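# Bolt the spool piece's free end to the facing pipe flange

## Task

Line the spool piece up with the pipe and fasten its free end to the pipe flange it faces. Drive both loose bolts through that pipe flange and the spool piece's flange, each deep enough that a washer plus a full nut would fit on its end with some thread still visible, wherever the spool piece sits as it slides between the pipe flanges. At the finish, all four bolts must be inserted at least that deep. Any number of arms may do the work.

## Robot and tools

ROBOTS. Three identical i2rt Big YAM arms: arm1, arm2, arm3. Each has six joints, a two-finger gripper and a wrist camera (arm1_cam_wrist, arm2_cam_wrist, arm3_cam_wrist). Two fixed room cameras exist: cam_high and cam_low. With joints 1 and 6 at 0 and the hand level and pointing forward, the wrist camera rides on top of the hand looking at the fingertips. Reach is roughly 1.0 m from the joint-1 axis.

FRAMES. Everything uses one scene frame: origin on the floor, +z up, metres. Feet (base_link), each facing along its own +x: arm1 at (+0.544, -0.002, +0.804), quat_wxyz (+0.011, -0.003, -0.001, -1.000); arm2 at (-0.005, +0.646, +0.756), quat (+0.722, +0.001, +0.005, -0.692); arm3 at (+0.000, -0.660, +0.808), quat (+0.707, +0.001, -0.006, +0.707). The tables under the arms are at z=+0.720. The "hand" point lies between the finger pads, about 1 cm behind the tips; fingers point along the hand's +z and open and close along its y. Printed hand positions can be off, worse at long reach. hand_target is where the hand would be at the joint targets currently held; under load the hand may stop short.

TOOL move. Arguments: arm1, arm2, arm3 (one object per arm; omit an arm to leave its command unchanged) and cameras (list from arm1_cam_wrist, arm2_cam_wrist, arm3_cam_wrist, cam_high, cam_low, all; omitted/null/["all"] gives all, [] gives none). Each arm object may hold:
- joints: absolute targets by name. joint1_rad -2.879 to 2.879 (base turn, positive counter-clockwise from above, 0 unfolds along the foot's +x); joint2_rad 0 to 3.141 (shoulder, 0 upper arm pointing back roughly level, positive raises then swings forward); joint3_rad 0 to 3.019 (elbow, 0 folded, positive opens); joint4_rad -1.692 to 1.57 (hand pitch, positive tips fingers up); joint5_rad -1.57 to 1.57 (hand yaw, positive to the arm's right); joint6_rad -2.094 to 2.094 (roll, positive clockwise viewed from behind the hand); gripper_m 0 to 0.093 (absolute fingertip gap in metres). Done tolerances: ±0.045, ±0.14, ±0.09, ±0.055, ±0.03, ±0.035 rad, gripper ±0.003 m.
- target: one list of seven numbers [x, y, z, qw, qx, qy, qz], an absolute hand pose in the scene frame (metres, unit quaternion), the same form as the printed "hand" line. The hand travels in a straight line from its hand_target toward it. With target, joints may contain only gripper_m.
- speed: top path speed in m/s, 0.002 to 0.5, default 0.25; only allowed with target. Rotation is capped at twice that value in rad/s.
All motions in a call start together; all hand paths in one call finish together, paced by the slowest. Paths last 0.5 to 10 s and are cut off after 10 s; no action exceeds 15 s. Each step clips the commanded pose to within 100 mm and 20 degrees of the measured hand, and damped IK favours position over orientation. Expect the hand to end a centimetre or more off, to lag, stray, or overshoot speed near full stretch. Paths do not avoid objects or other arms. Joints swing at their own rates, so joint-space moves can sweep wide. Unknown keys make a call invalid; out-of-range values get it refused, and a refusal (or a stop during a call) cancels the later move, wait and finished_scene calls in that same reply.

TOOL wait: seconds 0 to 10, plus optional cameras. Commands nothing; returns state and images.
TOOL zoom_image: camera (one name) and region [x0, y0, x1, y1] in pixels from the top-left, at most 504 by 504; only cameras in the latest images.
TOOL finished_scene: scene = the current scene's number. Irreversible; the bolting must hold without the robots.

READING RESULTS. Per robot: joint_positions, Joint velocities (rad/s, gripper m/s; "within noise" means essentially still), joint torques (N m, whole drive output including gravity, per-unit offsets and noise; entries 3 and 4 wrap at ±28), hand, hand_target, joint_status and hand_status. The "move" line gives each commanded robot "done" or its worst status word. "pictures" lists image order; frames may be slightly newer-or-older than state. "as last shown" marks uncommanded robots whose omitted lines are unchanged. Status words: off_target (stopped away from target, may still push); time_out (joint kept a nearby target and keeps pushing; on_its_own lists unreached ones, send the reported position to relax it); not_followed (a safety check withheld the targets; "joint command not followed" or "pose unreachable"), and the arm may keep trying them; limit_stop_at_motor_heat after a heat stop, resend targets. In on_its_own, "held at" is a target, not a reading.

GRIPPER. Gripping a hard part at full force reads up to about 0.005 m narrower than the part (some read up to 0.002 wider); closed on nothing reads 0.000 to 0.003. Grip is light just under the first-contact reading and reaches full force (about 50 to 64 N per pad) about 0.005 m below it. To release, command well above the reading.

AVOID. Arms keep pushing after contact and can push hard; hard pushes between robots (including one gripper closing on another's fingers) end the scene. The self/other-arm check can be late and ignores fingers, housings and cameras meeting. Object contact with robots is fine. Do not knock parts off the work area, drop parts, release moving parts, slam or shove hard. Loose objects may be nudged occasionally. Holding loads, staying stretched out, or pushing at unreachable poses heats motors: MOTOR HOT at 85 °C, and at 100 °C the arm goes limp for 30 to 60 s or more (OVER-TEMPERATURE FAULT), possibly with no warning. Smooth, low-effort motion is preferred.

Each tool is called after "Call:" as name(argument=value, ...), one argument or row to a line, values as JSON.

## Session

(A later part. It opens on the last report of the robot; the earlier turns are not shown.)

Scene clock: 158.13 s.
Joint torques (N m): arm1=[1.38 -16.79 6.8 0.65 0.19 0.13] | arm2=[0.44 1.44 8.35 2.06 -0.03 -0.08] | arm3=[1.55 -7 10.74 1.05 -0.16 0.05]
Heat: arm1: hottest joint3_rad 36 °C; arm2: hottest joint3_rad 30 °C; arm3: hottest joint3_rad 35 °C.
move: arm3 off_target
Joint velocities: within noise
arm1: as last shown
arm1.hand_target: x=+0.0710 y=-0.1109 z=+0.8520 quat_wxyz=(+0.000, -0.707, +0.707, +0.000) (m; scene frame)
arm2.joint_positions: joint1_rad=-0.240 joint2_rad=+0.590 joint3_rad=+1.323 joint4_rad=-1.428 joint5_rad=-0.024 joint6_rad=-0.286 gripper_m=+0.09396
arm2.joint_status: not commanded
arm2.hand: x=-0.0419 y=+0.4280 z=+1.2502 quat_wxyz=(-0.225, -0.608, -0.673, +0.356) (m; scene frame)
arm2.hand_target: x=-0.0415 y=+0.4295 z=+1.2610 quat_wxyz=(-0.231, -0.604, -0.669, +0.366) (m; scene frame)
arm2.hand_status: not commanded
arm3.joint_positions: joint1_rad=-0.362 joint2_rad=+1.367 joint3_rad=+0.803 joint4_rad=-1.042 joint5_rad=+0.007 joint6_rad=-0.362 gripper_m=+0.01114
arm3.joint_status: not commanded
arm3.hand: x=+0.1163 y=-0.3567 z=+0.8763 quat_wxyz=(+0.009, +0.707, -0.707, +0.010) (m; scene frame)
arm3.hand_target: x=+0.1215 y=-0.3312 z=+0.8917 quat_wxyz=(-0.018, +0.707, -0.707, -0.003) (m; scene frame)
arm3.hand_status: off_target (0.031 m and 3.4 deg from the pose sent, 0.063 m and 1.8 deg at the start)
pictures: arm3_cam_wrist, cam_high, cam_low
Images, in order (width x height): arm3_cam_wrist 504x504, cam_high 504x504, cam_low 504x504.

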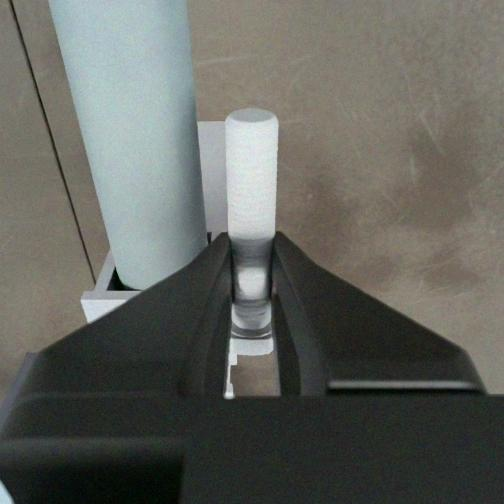

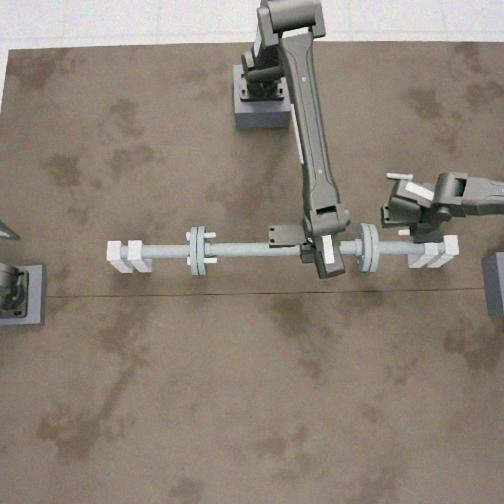

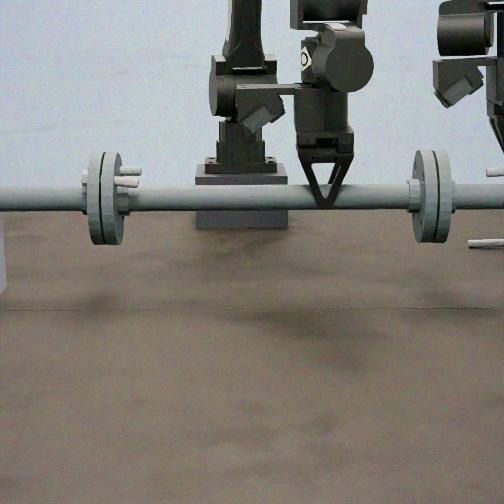

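Call:
move(
  arm3={"target":[0.127,-0.309,0.897,-0.028,0.7071,-0.7071,-0.012],"speed":0.06},
  cameras=["arm3_cam_wrist","cam_low","cam_high"],
)

Call:
zoom_image(
  camera="cam_low",
  region=[364, 130, 504, 280],
)

Call:
zoom_image(
  camera="cam_high",
  region=[310, 180, 470, 310],
)

Scene clock: 166.20 s.
Joint torques (N m): arm1=[1.26 -16.79 6.82 0.69 0.19 0.13] | arm2=[0.44 1.44 8.35 2.04 -0.02 -0.08] | arm3=[1.26 -8.12 11 1.07 -0.22 0.03]
Heat: arm1: hottest joint3_rad 36 °C; arm2: hottest joint3_rad 30 °C; arm3: hottest joint3_rad 36 °C.
move: arm3 off_target
Joint velocities: within noise
arm1, arm2: as last shown
arm3.joint_positions: joint1_rad=-0.359 joint2_rad=+1.399 joint3_rad=+0.849 joint4_rad=-1.032 joint5_rad=+0.001 joint6_rad=-0.358 gripper_m=+0.01114
arm3.joint_status: not commanded
arm3.hand: x=+0.1219 y=-0.3364 z=+0.8813 quat_wxyz=(-0.001, +0.707, -0.707, +0.002) (m; scene frame)
arm3.hand_target: x=+0.1264 y=-0.3103 z=+0.8978 quat_wxyz=(-0.028, +0.707, -0.707, -0.012) (m; scene frame)
arm3.hand_status: off_target (0.032 m and 3.5 deg from the pose sent, 0.053 m and 4.9 deg at the start)
pictures: arm3_cam_wrist, cam_high, cam_low
Images, in order (width x height): arm3_cam_wrist 504x504, cam_high 504x504, cam_low 504x504.

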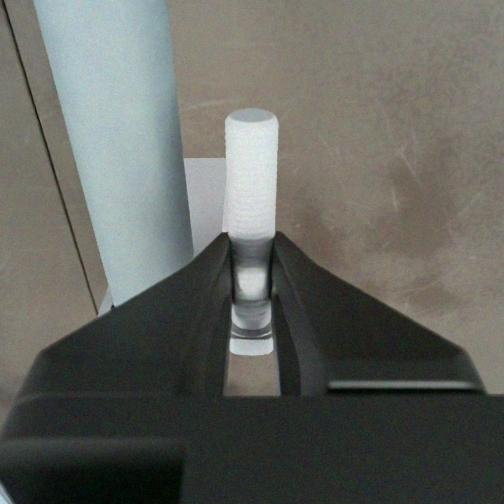

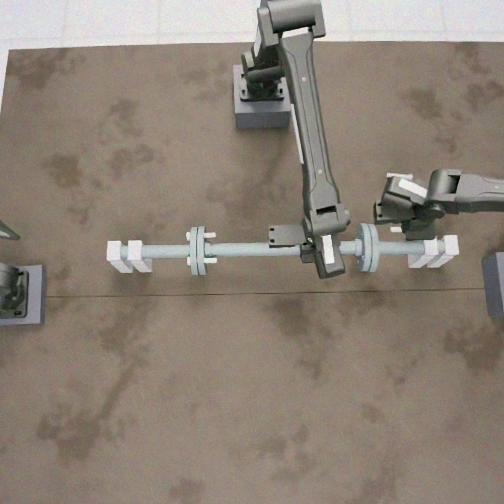

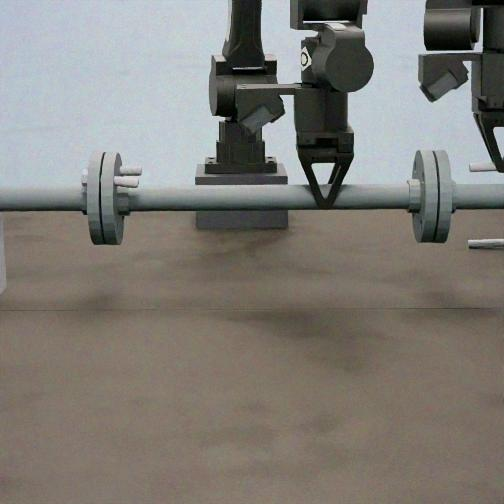

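Scaled by 3.360 from the camera's 504x504 image, which has a finer 720x720 frame.

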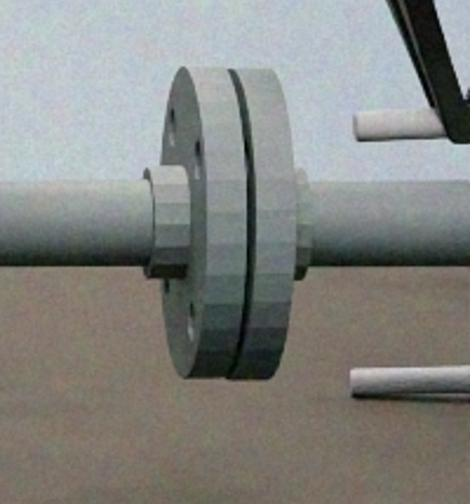

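Scaled by 3.150 from the camera's 504x504 image, which has a finer 720x720 frame.

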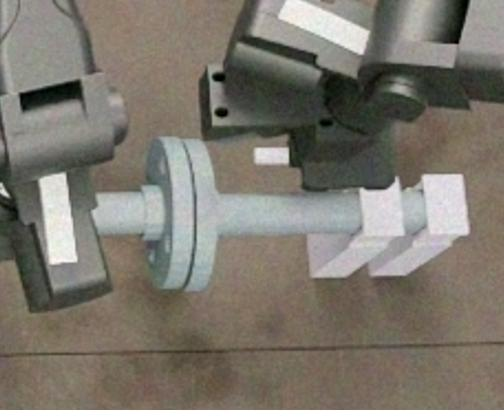

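Call:
move(
  arm3={"target":[0.1275,-0.274,0.8965,-0.028,0.7071,-0.7071,-0.012],"speed":0.04},
  cameras=["arm3_cam_wrist","cam_low","cam_high"],
)

Call:
zoom_image(
  camera="cam_low",
  region=[364, 130, 504, 280],
)

Call:
zoom_image(
  camera="cam_high",
  region=[335, 205, 415, 285],
)

Scene clock: 175.60 s.
Joint torques (N m): arm1=[1.32 -16.79 6.78 0.68 0.18 0.13] | arm2=[0.38 1.44 8.35 2.06 -0.02 -0.08] | arm3=[1.44 -9.76 11.11 0.98 -0.14 0.04]
Heat: arm1: hottest joint3_rad 35 °C; arm2: hottest joint3_rad 30 °C; arm3: hottest joint3_rad 37 °C.
move: arm3 off_target
Joint velocities: within noise
arm1, arm2: as last shown
arm3.joint_positions: joint1_rad=-0.330 joint2_rad=+1.484 joint3_rad=+0.936 joint4_rad=-1.032 joint5_rad=+0.000 joint6_rad=-0.330 gripper_m=+0.01114
arm3.joint_status: not commanded
arm3.hand: x=+0.1232 y=-0.3012 z=+0.8805 quat_wxyz=(-0.001, +0.707, -0.707, +0.002) (m; scene frame)
arm3.hand_target: x=+0.1270 y=-0.2753 z=+0.8972 quat_wxyz=(-0.028, +0.707, -0.707, -0.012) (m; scene frame)
arm3.hand_status: off_target (0.032 m and 3.4 deg from the pose sent, 0.064 m and 3.5 deg at the start)
pictures: arm3_cam_wrist, cam_high, cam_low
Images, in order (width x height): arm3_cam_wrist 504x504, cam_high 504x504, cam_low 504x504.

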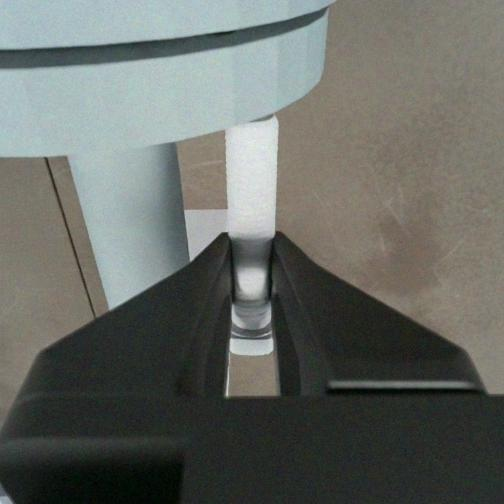

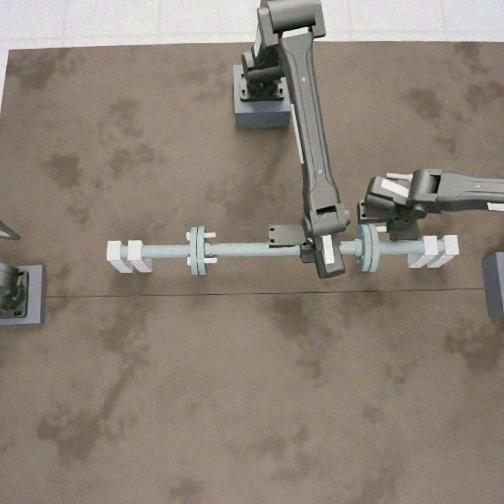

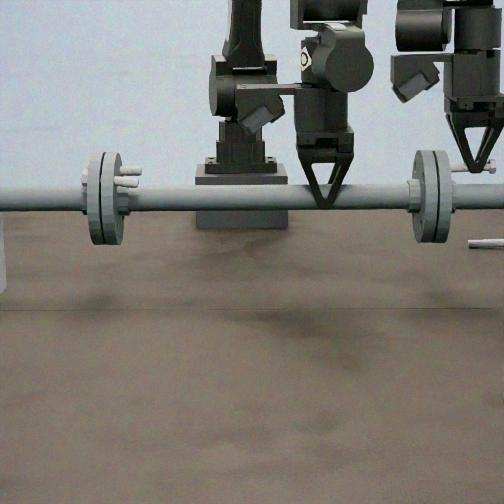

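Scaled by 3.360 from the camera's 504x504 image, which has a finer 720x720 frame.

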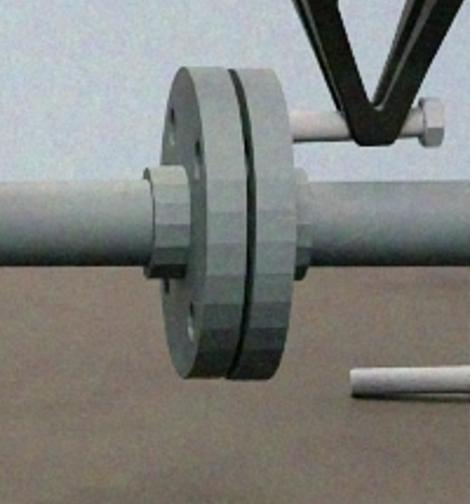

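Scaled by 6.300 from the camera's 504x504 image, which has a finer 720x720 frame.

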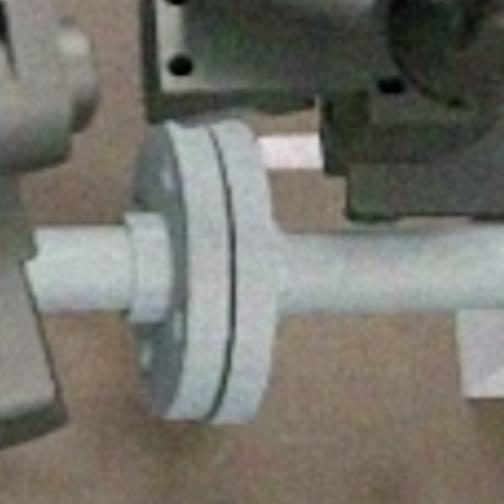

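Call:
move(
  arm3={"target":[0.119,-0.282,0.8965,-0.028,0.7071,-0.7071,-0.012],"speed":0.05},
  cameras=["arm3_cam_wrist","cam_low","cam_high"],
)

Call:
zoom_image(
  camera="cam_low",
  region=[400, 130, 504, 220],
)

Call:
zoom_image(
  camera="cam_high",
  region=[335, 205, 415, 285],
)

Scene clock: 187.33 s.
Joint torques (N m): arm1=[1.32 -16.79 6.8 0.69 0.19 0.14] | arm2=[0.44 1.44 8.36 2.04 -0.02 -0.07] | arm3=[1.44 -11.63 9.01 1.09 -0.11 0.03]
Heat: arm1: hottest joint3_rad 35 °C; arm2: hottest joint3_rad 30 °C; arm3: hottest joint3_rad 36 °C.
move: arm3 off_target
Joint velocities: within noise
arm1, arm2: as last shown
arm3.joint_positions: joint1_rad=-0.316 joint2_rad=+1.484 joint3_rad=+0.936 joint4_rad=-1.032 joint5_rad=+0.000 joint6_rad=-0.316 gripper_m=+0.01114
arm3.joint_status: not commanded
arm3.hand: x=+0.1181 y=-0.2995 z=+0.8805 quat_wxyz=(-0.001, +0.707, -0.707, +0.002) (m; scene frame)
arm3.hand_target: x=+0.1188 y=-0.2827 z=+0.8968 quat_wxyz=(-0.028, +0.707, -0.707, -0.012) (m; scene frame)
arm3.hand_status: off_target (0.024 m and 3.4 deg from the pose sent, 0.025 m and 3.4 deg at the start)
pictures: arm3_cam_wrist, cam_high, cam_low
Images, in order (width x height): arm3_cam_wrist 504x504, cam_high 504x504, cam_low 504x504.

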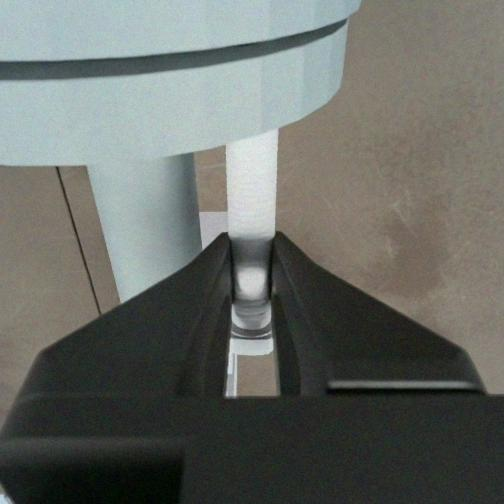

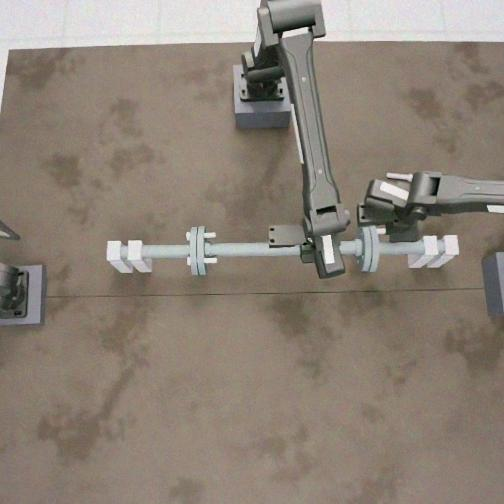

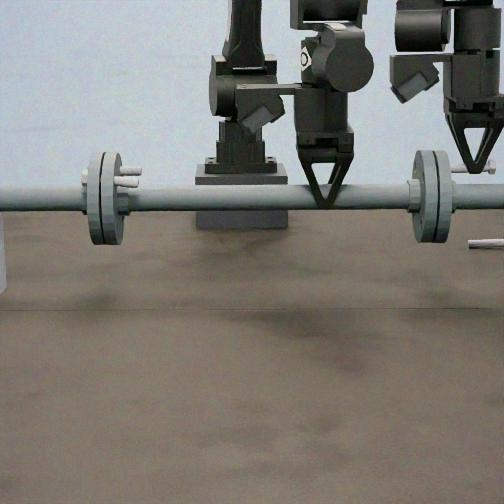

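Scaled by 4.846 from the camera's 504x504 image, which has a finer 720x720 frame.

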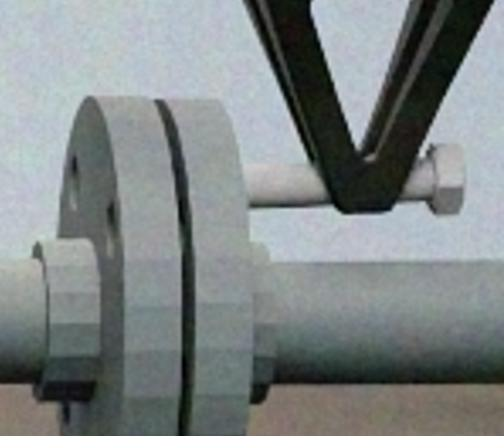

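Scaled by 6.300 from the camera's 504x504 image, which has a finer 720x720 frame.

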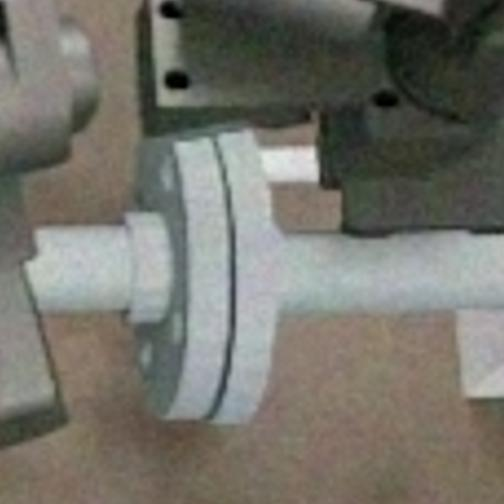

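Call:
zoom_image(
  camera="cam_high",
  region=[352, 217, 392, 277],
)

Call:
zoom_image(
  camera="cam_low",
  region=[405, 140, 455, 250],
)

Call:
zoom_image(
  camera="cam_high",
  region=[180, 217, 220, 277],
)

Scaled by 8.400 from the camera's 504x504 image, which has a finer 720x720 frame.

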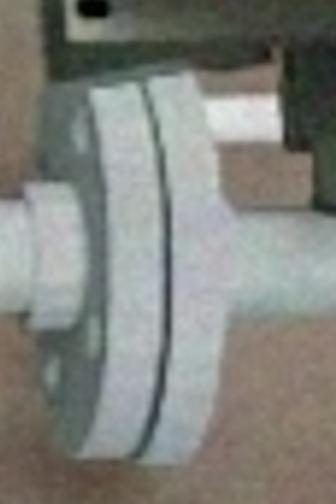

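Scaled by 4.582 from the camera's 504x504 image, which has a finer 720x720 frame.

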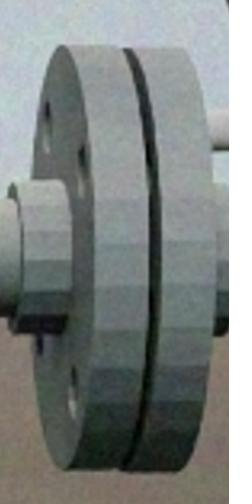

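Scaled by 8.400 from the camera's 504x504 image, which has a finer 720x720 frame.

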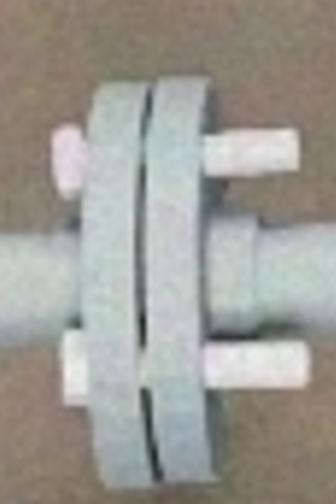

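Call:
move(
  arm3={"target":[0.1148,-0.282,0.8955,-0.028,0.7071,-0.7071,-0.012],"speed":0.05},
  cameras=[],
)

Call:
move(
  arm3={"target":[0.1148,-0.262,0.8955,-0.028,0.7071,-0.7071,-0.012],"speed":0.04},
  cameras=["arm3_cam_wrist","cam_low","cam_high"],
)

Call:
zoom_image(
  camera="cam_low",
  region=[400, 130, 504, 220],
)

Call:
zoom_image(
  camera="cam_high",
  region=[352, 217, 392, 277],
)

Scene clock: 202.20 s.
Joint torques (N m): arm1=[1.26 -16.79 6.78 0.69 0.19 0.14] | arm2=[0.38 1.49 8.35 2.04 -0.02 -0.08] | arm3=[1.49 -11.75 8.62 1.07 -0.09 0.06]
Heat: arm1: hottest joint3_rad 34 °C; arm2: hottest joint3_rad 31 °C; arm3: hottest joint3_rad 35 °C.
move: arm3 off_target
Joint velocities: within noise
arm1, arm2: as last shown
arm3.joint_positions: joint1_rad=-0.306 joint2_rad=+1.484 joint3_rad=+0.936 joint4_rad=-1.029 joint5_rad=+0.000 joint6_rad=-0.305 gripper_m=+0.01114
arm3.joint_status: not commanded
arm3.hand: x=+0.1146 y=-0.2976 z=+0.8805 quat_wxyz=(-0.003, +0.707, -0.707, +0.001) (m; scene frame)
arm3.hand_target: x=+0.1146 y=-0.2826 z=+0.8957 quat_wxyz=(-0.028, +0.707, -0.707, -0.012) (m; scene frame)
arm3.hand_status: off_target (0.022 m and 3.3 deg from the pose sent, 0.023 m and 3.4 deg at the start)
pictures: none
No camera images: "cameras" was empty.

Scene clock: 203.20 s.
Joint torques (N m): arm1=[1.32 -16.73 6.79 0.69 0.2 0.13] | arm2=[0.38 1.49 8.35 2.04 -0.03 -0.08] | arm3=[1.96 -8.76 12.03 0.92 -0.2 0.05]
Heat: arm1: hottest joint3_rad 34 °C; arm2: hottest joint3_rad 31 °C; arm3: hottest joint3_rad 35 °C.
move: arm3 off_target
Joint velocities: within noise
arm1, arm2: as last shown
arm3.joint_positions: joint1_rad=-0.298 joint2_rad=+1.492 joint3_rad=+0.942 joint4_rad=-1.032 joint5_rad=+0.004 joint6_rad=-0.291 gripper_m=+0.01114
arm3.joint_status: not commanded
arm3.hand: x=+0.1127 y=-0.2954 z=+0.8799 quat_wxyz=(-0.002, +0.705, -0.709, +0.004) (m; scene frame)
arm3.hand_target: x=+0.1141 y=-0.2638 z=+0.8964 quat_wxyz=(-0.028, +0.707, -0.707, -0.012) (m; scene frame)
arm3.hand_status: off_target (0.037 m and 3.5 deg from the pose sent, 0.039 m and 3.3 deg at the start)
pictures: arm3_cam_wrist, cam_high, cam_low
Images, in order (width x height): arm3_cam_wrist 504x504, cam_high 504x504, cam_low 504x504.

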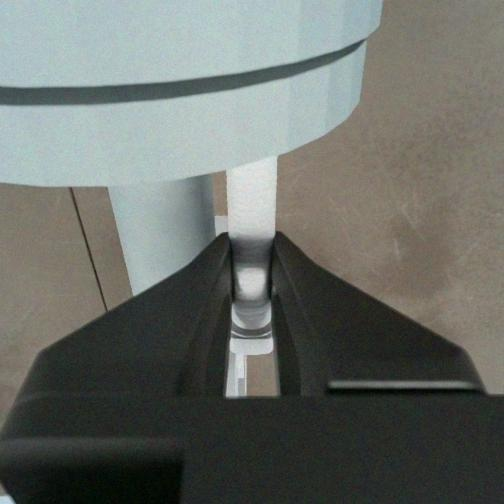

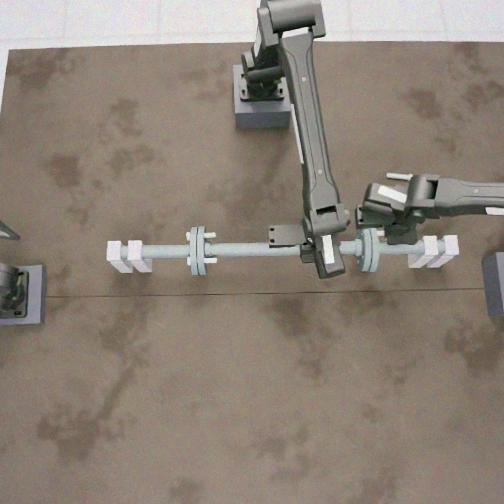

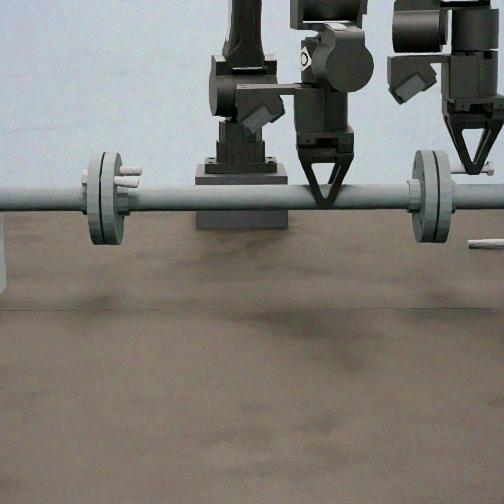

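Scaled by 4.846 from the camera's 504x504 image, which has a finer 720x720 frame.

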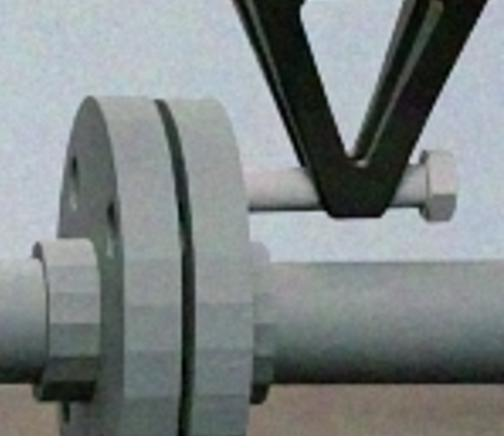

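Scaled by 8.400 from the camera's 504x504 image, which has a finer 720x720 frame.

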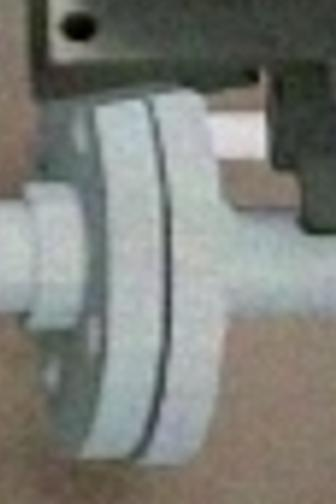

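Call:
move(
  arm3={"target":[0.1165,-0.285,0.8935,-0.028,0.7071,-0.7071,-0.012],"speed":0.05},
  cameras=[],
)

Call:
move(
  arm3={"target":[0.1165,-0.258,0.8935,-0.028,0.7071,-0.7071,-0.012],"speed":0.04},
  cameras=["arm3_cam_wrist","cam_low","cam_high"],
)

Call:
zoom_image(
  camera="cam_low",
  region=[400, 130, 504, 220],
)

Call:
zoom_image(
  camera="cam_high",
  region=[352, 217, 392, 277],
)

Scene clock: 213.33 s.
Joint torques (N m): arm1=[1.38 -16.67 6.8 0.69 0.19 0.13] | arm2=[0.38 1.44 8.35 2.04 -0.02 -0.08] | arm3=[0.5 -12.04 7.54 1.16 -0.2 -0.16]
Heat: arm1: hottest joint3_rad 34 °C; arm2: hottest joint3_rad 31 °C; arm3: hottest joint3_rad 36 °C.
move: arm3 off_target
Joint velocities: within noise
arm1, arm2: as last shown
arm3.joint_positions: joint1_rad=-0.298 joint2_rad=+1.484 joint3_rad=+0.943 joint4_rad=-1.024 joint5_rad=+0.004 joint6_rad=-0.291 gripper_m=+0.01114
arm3.joint_status: not commanded
arm3.hand: x=+0.1134 y=-0.2927 z=+0.8828 quat_wxyz=(-0.009, +0.705, -0.709, +0.000) (m; scene frame)
arm3.hand_target: x=+0.1164 y=-0.2851 z=+0.8937 quat_wxyz=(-0.028, +0.707, -0.707, -0.012) (m; scene frame)
arm3.hand_status: off_target (0.014 m and 2.6 deg from the pose sent, 0.017 m and 3.5 deg at the start)
pictures: none
No camera images: "cameras" was empty.

Scene clock: 214.57 s.
Joint torques (N m): arm1=[1.26 -16.67 6.78 0.69 0.19 0.13] | arm2=[0.44 1.44 8.36 2.06 -0.02 -0.08] | arm3=[1.44 -9.93 10.86 0.88 -0.16 0.03]
Heat: arm1: hottest joint3_rad 34 °C; arm2: hottest joint3_rad 31 °C; arm3: hottest joint3_rad 36 °C.
move: arm3 off_target
Joint velocities: within noise
arm1.joint_positions: joint1_rad=+0.198 joint2_rad=+1.785 joint3_rad=+1.209 joint4_rad=-1.033 joint5_rad=-0.005 joint6_rad=+1.791 gripper_m=+0.03204
arm1.joint_status: not commanded
arm1.hand: x=+0.0768 y=-0.1072 z=+0.8402 quat_wxyz=(+0.012, -0.707, +0.707, -0.011) (m; scene frame)
arm1.hand_target: x=+0.0710 y=-0.1109 z=+0.8520 quat_wxyz=(+0.000, -0.707, +0.707, +0.000) (m; scene frame)
arm1.hand_status: not commanded
arm2: as last shown
arm3.joint_positions: joint1_rad=-0.292 joint2_rad=+1.515 joint3_rad=+0.969 joint4_rad=-1.024 joint5_rad=+0.003 joint6_rad=-0.291 gripper_m=+0.01114
arm3.joint_status: not commanded
arm3.hand: x=+0.1139 y=-0.2828 z=+0.8800 quat_wxyz=(-0.007, +0.707, -0.707, +0.000) (m; scene frame)
arm3.hand_target: x=+0.1161 y=-0.2590 z=+0.8941 quat_wxyz=(-0.028, +0.707, -0.707, -0.012) (m; scene frame)
arm3.hand_status: off_target (0.028 m and 2.8 deg from the pose sent, 0.037 m and 2.6 deg at the start)
pictures: arm3_cam_wrist, cam_high, cam_low
Images, in order (width x height): arm3_cam_wrist 504x504, cam_high 504x504, cam_low 504x504.

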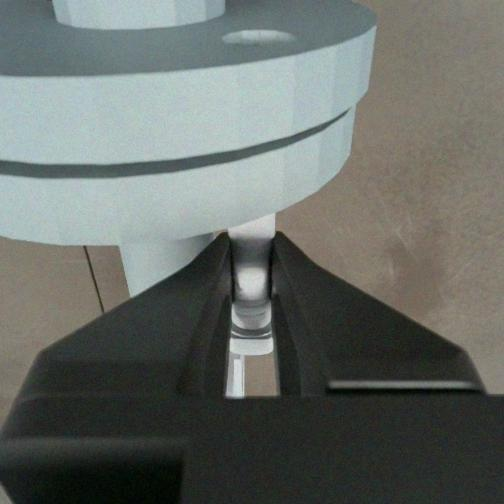

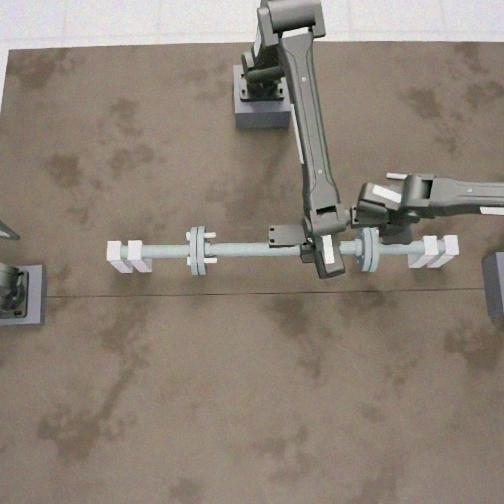

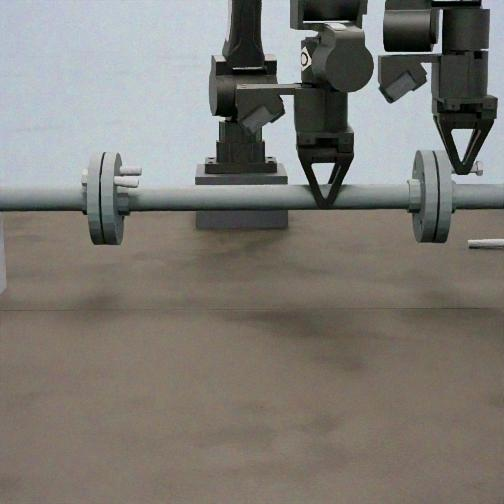

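Scaled by 4.846 from the camera's 504x504 image, which has a finer 720x720 frame.

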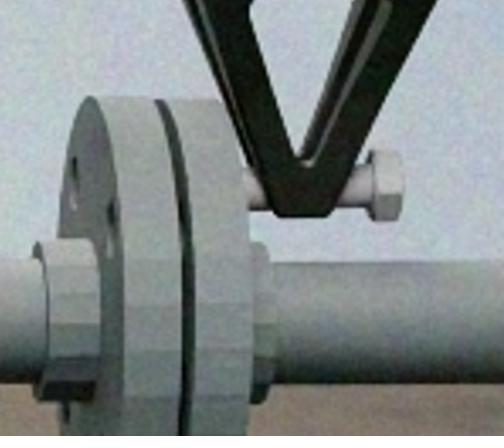

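Scaled by 8.400 from the camera's 504x504 image, which has a finer 720x720 frame.

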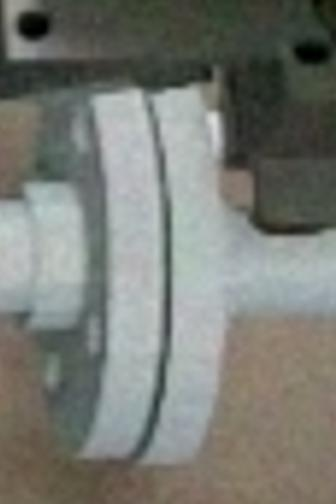

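Call:
move(
  arm3={"target":[0.1155,-0.236,0.8943,-0.022,0.7071,-0.7071,-0.008],"speed":0.04},
  cameras=["arm3_cam_wrist","cam_low"],
)

Call:
zoom_image(
  camera="cam_low",
  region=[400, 130, 504, 220],
)

Scene clock: 218.07 s.
Joint torques (N m): arm1=[1.32 -16.62 6.79 0.65 -0.07 0.13] | arm2=[0.5 1.38 8.34 2.06 -0.02 -0.08] | arm3=[0.67 -10.87 6.84 0.55 -0.07 -0.07]
Heat: arm1: hottest joint3_rad 34 °C; arm2: hottest joint3_rad 31 °C; arm3: hottest joint3_rad 36 °C.
move: arm3 not_followed
Joint velocities: within noise
arm1.joint_positions: joint1_rad=+0.198 joint2_rad=+1.785 joint3_rad=+1.209 joint4_rad=-1.033 joint5_rad=+0.002 joint6_rad=+1.791 gripper_m=+0.03204
arm1.joint_status: not commanded
arm1.hand: x=+0.0765 y=-0.1060 z=+0.8402 quat_wxyz=(+0.014, -0.707, +0.707, -0.008) (m; scene frame)
arm1.hand_target: x=+0.0710 y=-0.1110 z=+0.8520 quat_wxyz=(+0.000, -0.707, +0.707, +0.000) (m; scene frame)
arm1.hand_status: not commanded
arm2.joint_positions: joint1_rad=-0.240 joint2_rad=+0.590 joint3_rad=+1.323 joint4_rad=-1.428 joint5_rad=-0.024 joint6_rad=-0.286 gripper_m=+0.09396
arm2.joint_status: not commanded
arm2.hand: x=-0.0419 y=+0.4280 z=+1.2502 quat_wxyz=(-0.225, -0.608, -0.673, +0.356) (m; scene frame)
arm2.hand_target: x=-0.0415 y=+0.4295 z=+1.2610 quat_wxyz=(-0.231, -0.604, -0.669, +0.366) (m; scene frame)
arm2.hand_status: not commanded
arm3.joint_positions: joint1_rad=-0.287 joint2_rad=+1.533 joint3_rad=+0.988 joint4_rad=-1.034 joint5_rad=+0.003 joint6_rad=-0.287 gripper_m=+0.01114
arm3.joint_status: not commanded
arm3.hand: x=+0.1134 y=-0.2776 z=+0.8795 quat_wxyz=(-0.003, +0.707, -0.707, +0.003) (m; scene frame)
arm3.hand_target: x=+0.1134 y=-0.2776 z=+0.8795 quat_wxyz=(-0.003, +0.707, -0.707, +0.003) (m; scene frame)
arm3.hand_status: not_followed (0.044 m and 2.5 deg from the pose sent, 0.049 m and 2.0 deg at the start)
pictures: arm3_cam_wrist, cam_low
pose unreachable (arm3 arm): on one or more control steps of this call this arm could not follow its commanded pose, so it was not sent that pose on those steps. On the call's last step it was still not sent that pose. It may still have moved: this result reports where it is.
cause: moving toward the commanded pose would bring a part of the arm too close to another arm (this arm's wrist camera and the arm1 arm's wrist (the part past joint 5), at the place that arm is still heading or pushing toward).
Images, in order (width x height): arm3_cam_wrist 504x504, cam_low 504x504.

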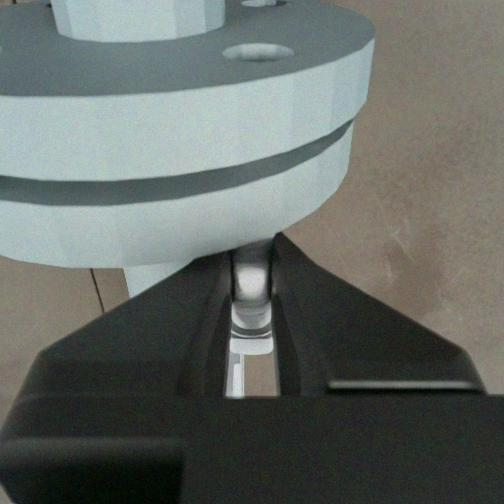

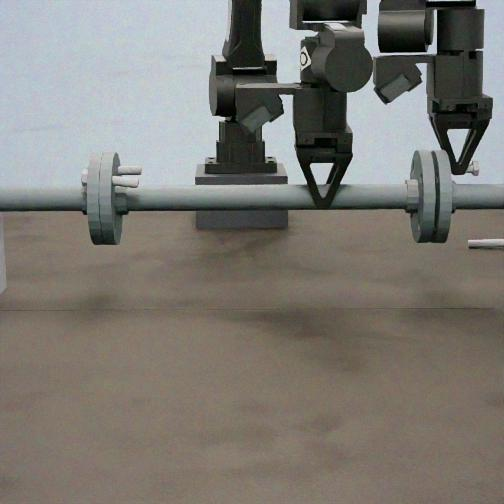

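Scaled by 4.846 from the camera's 504x504 image, which has a finer 720x720 frame.

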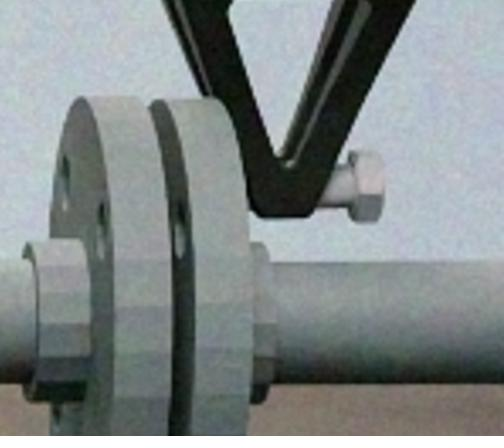

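Call:
zoom_image(
  camera="cam_low",
  region=[405, 140, 465, 200],
)

Call:
zoom_image(
  camera="arm3_cam_wrist",
  region=[100, 0, 400, 300],
)

Scaled by 8.400 from the camera's 504x504 image, which has a finer 720x720 frame.

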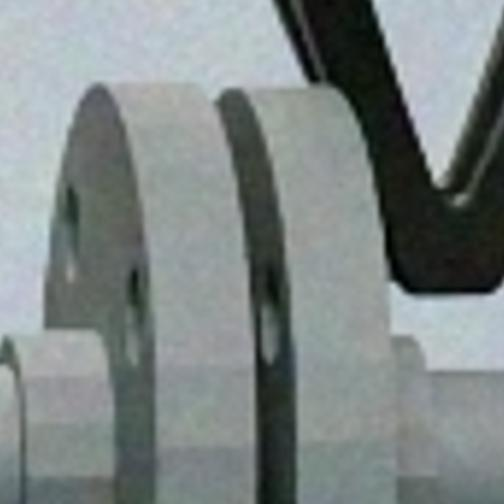

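Scaled by 1.680 from the camera's 504x504 image, which has a finer 720x720 frame.

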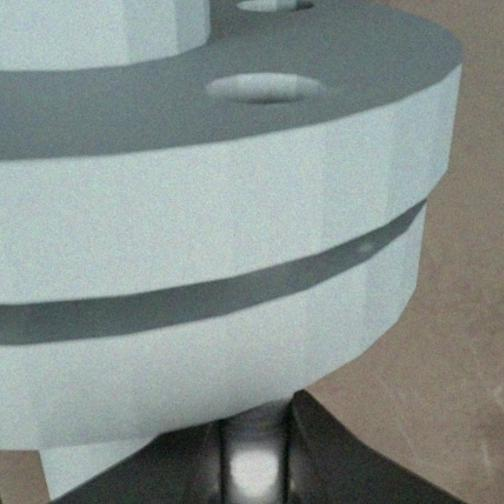

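Call:
move(
  arm3={"joints":{"gripper_m":0.019}},
  cameras=[],
)

Call:
move(
  arm3={"target":[0.1142,-0.306,0.892,-0.022,0.7071,-0.7071,-0.008],"speed":0.06},
  cameras=["arm3_cam_wrist","cam_low"],
)

Call:
zoom_image(
  camera="cam_low",
  region=[400, 130, 504, 220],
)

Scene clock: 236.37 s.
Joint torques (N m): arm1=[1.14 -16.67 6.79 0.68 0.11 0.13] | arm2=[0.38 1.44 8.34 2.03 -0.02 -0.08] | arm3=[0.67 -10.46 6.93 0.61 -0.1 -0.07]
Heat: arm1: hottest joint3_rad 34 °C; arm2: hottest joint3_rad 31 °C; arm3: hottest joint3_rad 35 °C.
move: arm3 done
Joint velocities: within noise
arm1.joint_positions: joint1_rad=+0.200 joint2_rad=+1.785 joint3_rad=+1.209 joint4_rad=-1.033 joint5_rad=-0.003 joint6_rad=+1.791 gripper_m=+0.03204
arm1.joint_status: not commanded
arm1.hand: x=+0.0769 y=-0.1076 z=+0.8402 quat_wxyz=(+0.012, -0.708, +0.706, -0.010) (m; scene frame)
arm1.hand_target: x=+0.0710 y=-0.1109 z=+0.8520 quat_wxyz=(+0.000, -0.707, +0.707, +0.000) (m; scene frame)
arm1.hand_status: not commanded
arm2: as last shown
arm3.joint_positions: joint1_rad=-0.287 joint2_rad=+1.533 joint3_rad=+0.988 joint4_rad=-1.034 joint5_rad=+0.003 joint6_rad=-0.287 gripper_m=+0.01889
arm3.joint_status: all done
arm3.hand: x=+0.1134 y=-0.2776 z=+0.8795 quat_wxyz=(-0.003, +0.707, -0.707, +0.003) (m; scene frame)
arm3.hand_target: x=+0.1134 y=-0.2776 z=+0.8796 quat_wxyz=(-0.003, +0.707, -0.707, +0.003) (m; scene frame)
arm3.hand_status: not commanded
pictures: none
No camera images: "cameras" was empty.

Scene clock: 237.47 s.
Joint torques (N m): arm1=[1.2 -16.67 6.79 0.65 0.11 0.14] | arm2=[0.38 1.44 8.36 2.06 -0.02 -0.08] | arm3=[-0.21 -10.52 6.89 1.16 -0.12 -0.18]
Heat: arm1: hottest joint3_rad 34 °C; arm2: hottest joint3_rad 31 °C; arm3: hottest joint3_rad 35 °C.
move: arm3 done
Joint velocities: within noise
arm1, arm2: as last shown
arm3.joint_positions: joint1_rad=-0.300 joint2_rad=+1.435 joint3_rad=+0.903 joint4_rad=-1.032 joint5_rad=+0.003 joint6_rad=-0.299 gripper_m=+0.01893
arm3.joint_status: not commanded
arm3.hand: x=+0.1091 y=-0.3087 z=+0.8871 quat_wxyz=(-0.010, +0.707, -0.707, -0.001) (m; scene frame)
arm3.hand_target: x=+0.1141 y=-0.3061 z=+0.8920 quat_wxyz=(-0.022, +0.707, -0.707, -0.008) (m; scene frame)
arm3.hand_status: done (0.008 m and 1.6 deg from the pose sent, 0.031 m and 2.5 deg at the start)
pictures: arm3_cam_wrist, cam_low
Images, in order (width x height): arm3_cam_wrist 504x504, cam_low 504x504.

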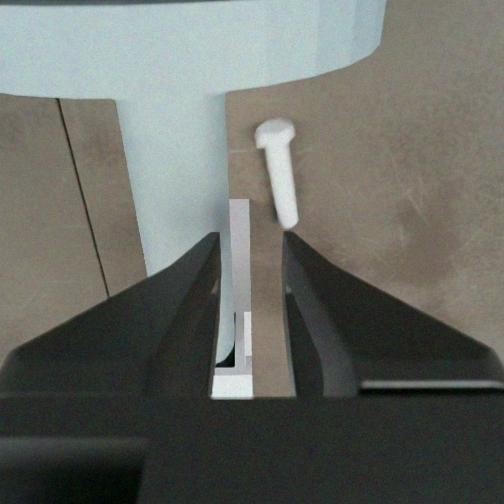

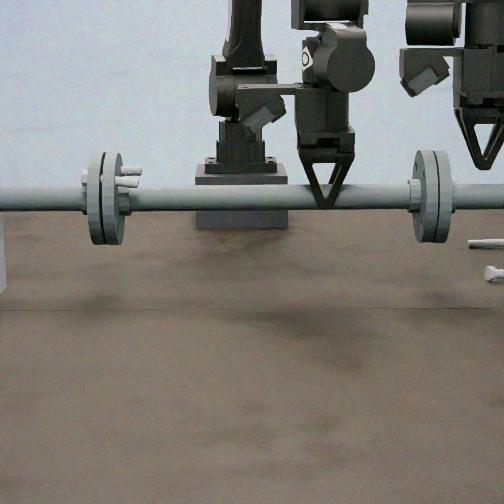

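Scaled by 4.846 from the camera's 504x504 image, which has a finer 720x720 frame.

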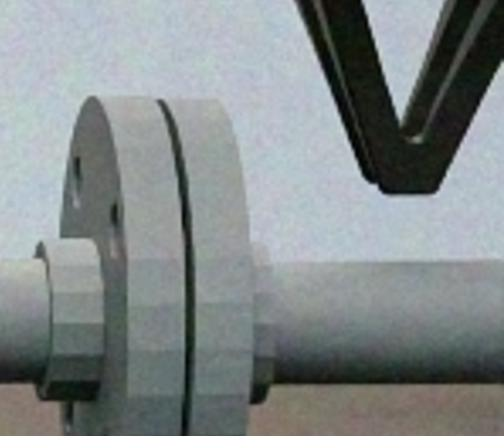

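Call:
move(
  arm3={"target":[0.2,-0.35,0.93,0,0.7071,-0.7071,0],"joints":{"gripper_m":0.06}},
  cameras=[],
)

Call:
move(
  arm3={"target":[0.325,-0.365,0.80,0,0.573,-0.819,0]},
  cameras=["arm3_cam_wrist"],
)

Scene clock: 249.90 s.
Joint torques (N m): arm1=[1.2 -16.67 6.82 0.64 0.11 0.14] | arm2=[0.44 1.38 8.35 2.03 -0.02 -0.08] | arm3=[-0.03 -9.7 11.14 0.14 -0.23 -0.19]
Heat: arm1: hottest joint3_rad 34 °C; arm2: hottest joint3_rad 31 °C; arm3: hottest joint3_rad 34 °C.
move: arm3 off_target
Joint velocities: within noise
arm1, arm2: as last shown
arm3.joint_positions: joint1_rad=-0.564 joint2_rad=+1.401 joint3_rad=+0.934 joint4_rad=-1.163 joint5_rad=+0.003 joint6_rad=-0.561 gripper_m=+0.05990
arm3.joint_status: all done
arm3.hand: x=+0.1878 y=-0.3649 z=+0.9094 quat_wxyz=(+0.023, +0.706, -0.708, +0.007) (m; scene frame)
arm3.hand_target: x=+0.1995 y=-0.3507 z=+0.9302 quat_wxyz=(-0.001, +0.707, -0.707, +0.000) (m; scene frame)
arm3.hand_status: off_target (0.028 m and 2.8 deg from the pose sent, 0.109 m and 1.1 deg at the start)
pictures: none
No camera images: "cameras" was empty.

Scene clock: 251.50 s.
Joint torques (N m): arm1=[1.2 -16.62 6.79 0.65 0.11 0.13] | arm2=[0.44 1.44 8.35 2.06 -0.02 -0.08] | arm3=[0.38 -12.63 8.87 0.96 -0.15 0.06]
Heat: arm1: hottest joint3_rad 34 °C; arm2: hottest joint3_rad 31 °C; arm3: hottest joint3_rad 35 °C.
move: arm3 off_target
Joint velocities: within noise
arm1, arm2: as last shown
arm3.joint_positions: joint1_rad=-0.828 joint2_rad=+1.752 joint3_rad=+0.977 joint4_rad=-0.858 joint5_rad=+0.003 joint6_rad=-0.493 gripper_m=+0.05990
arm3.joint_status: not commanded
arm3.hand: x=+0.3058 y=-0.3804 z=+0.7904 quat_wxyz=(+0.026, +0.579, -0.815, +0.004) (m; scene frame)
arm3.hand_target: x=+0.3244 y=-0.3655 z=+0.8007 quat_wxyz=(+0.000, +0.573, -0.819, +0.000) (m; scene frame)
arm3.hand_status: off_target (0.026 m and 3.1 deg from the pose sent, 0.175 m and 20.1 deg at the start)
pictures: arm3_cam_wrist
Images, in order (width x height): arm3_cam_wrist 504x504.

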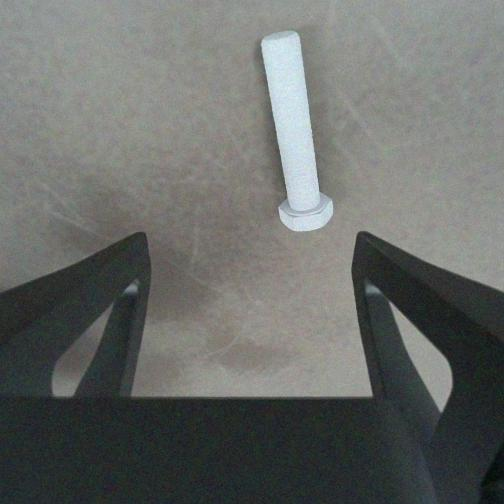

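Call:
move(
  arm3={"target":[0.331,-0.385,0.775,0,0.6226,-0.7825,0],"speed":0.15},
  cameras=["arm3_cam_wrist"],
)

Scene clock: 257.83 s.
Joint torques (N m): arm1=[1.14 -16.67 6.8 0.66 0.12 0.13] | arm2=[0.38 1.49 8.34 2.06 -0.02 -0.08] | arm3=[0.09 -12.69 5.46 0.99 -0.12 -0.19]
Heat: arm1: hottest joint3_rad 34 °C; arm2: hottest joint3_rad 31 °C; arm3: hottest joint3_rad 35 °C.
move: arm3 done
Joint velocities: within noise
arm1, arm2: as last shown
arm3.joint_positions: joint1_rad=-0.867 joint2_rad=+1.784 joint3_rad=+0.977 joint4_rad=-0.784 joint5_rad=+0.003 joint6_rad=-0.637 gripper_m=+0.05990
arm3.joint_status: not commanded
arm3.hand: x=+0.3266 y=-0.3837 z=+0.7771 quat_wxyz=(+0.004, +0.622, -0.783, +0.000) (m; scene frame)
arm3.hand_target: x=+0.3310 y=-0.3850 z=+0.7751 quat_wxyz=(+0.000, +0.623, -0.782, +0.000) (m; scene frame)
arm3.hand_status: done (0.005 m and 0.5 deg from the pose sent, 0.030 m and 6.9 deg at the start)
pictures: arm3_cam_wrist
Images, in order (width x height): arm3_cam_wrist 504x504.

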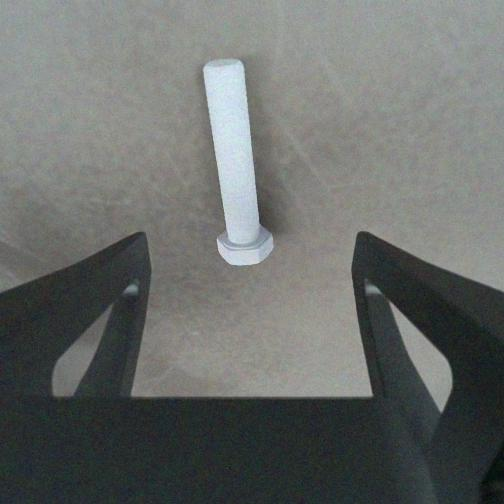

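Call:
move(
  arm3={"target":[0.325,-0.389,0.736,0,0.659,-0.752,0],"speed":0.1},
  cameras=["arm3_cam_wrist"],
)

Scene clock: 263.77 s.
Joint torques (N m): arm1=[1.14 -16.67 6.8 0.65 0.12 0.13] | arm2=[0.44 1.49 8.36 2.06 -0.02 -0.08] | arm3=[0.15 -12.63 4.89 1.09 -0.12 -0.17]
Heat: arm1: hottest joint3_rad 34 °C; arm2: hottest joint3_rad 31 °C; arm3: hottest joint3_rad 34 °C.
move: arm3 done
Joint velocities: within noise
arm1, arm2: as last shown
arm3.joint_positions: joint1_rad=-0.867 joint2_rad=+1.858 joint3_rad=+0.936 joint4_rad=-0.673 joint5_rad=+0.003 joint6_rad=-0.731 gripper_m=+0.05990
arm3.joint_status: not commanded
arm3.hand: x=+0.3206 y=-0.3887 z=+0.7369 quat_wxyz=(+0.006, +0.658, -0.753, +0.000) (m; scene frame)
arm3.hand_target: x=+0.3249 y=-0.3890 z=+0.7360 quat_wxyz=(+0.000, +0.659, -0.752, +0.000) (m; scene frame)
arm3.hand_status: done (0.005 m and 0.7 deg from the pose sent, 0.041 m and 5.6 deg at the start)
pictures: arm3_cam_wrist
Images, in order (width x height): arm3_cam_wrist 504x504.

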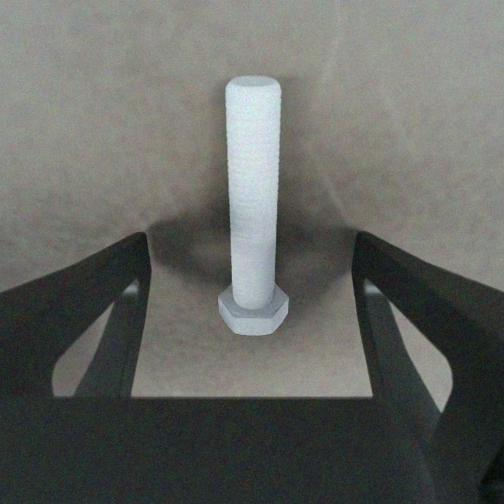

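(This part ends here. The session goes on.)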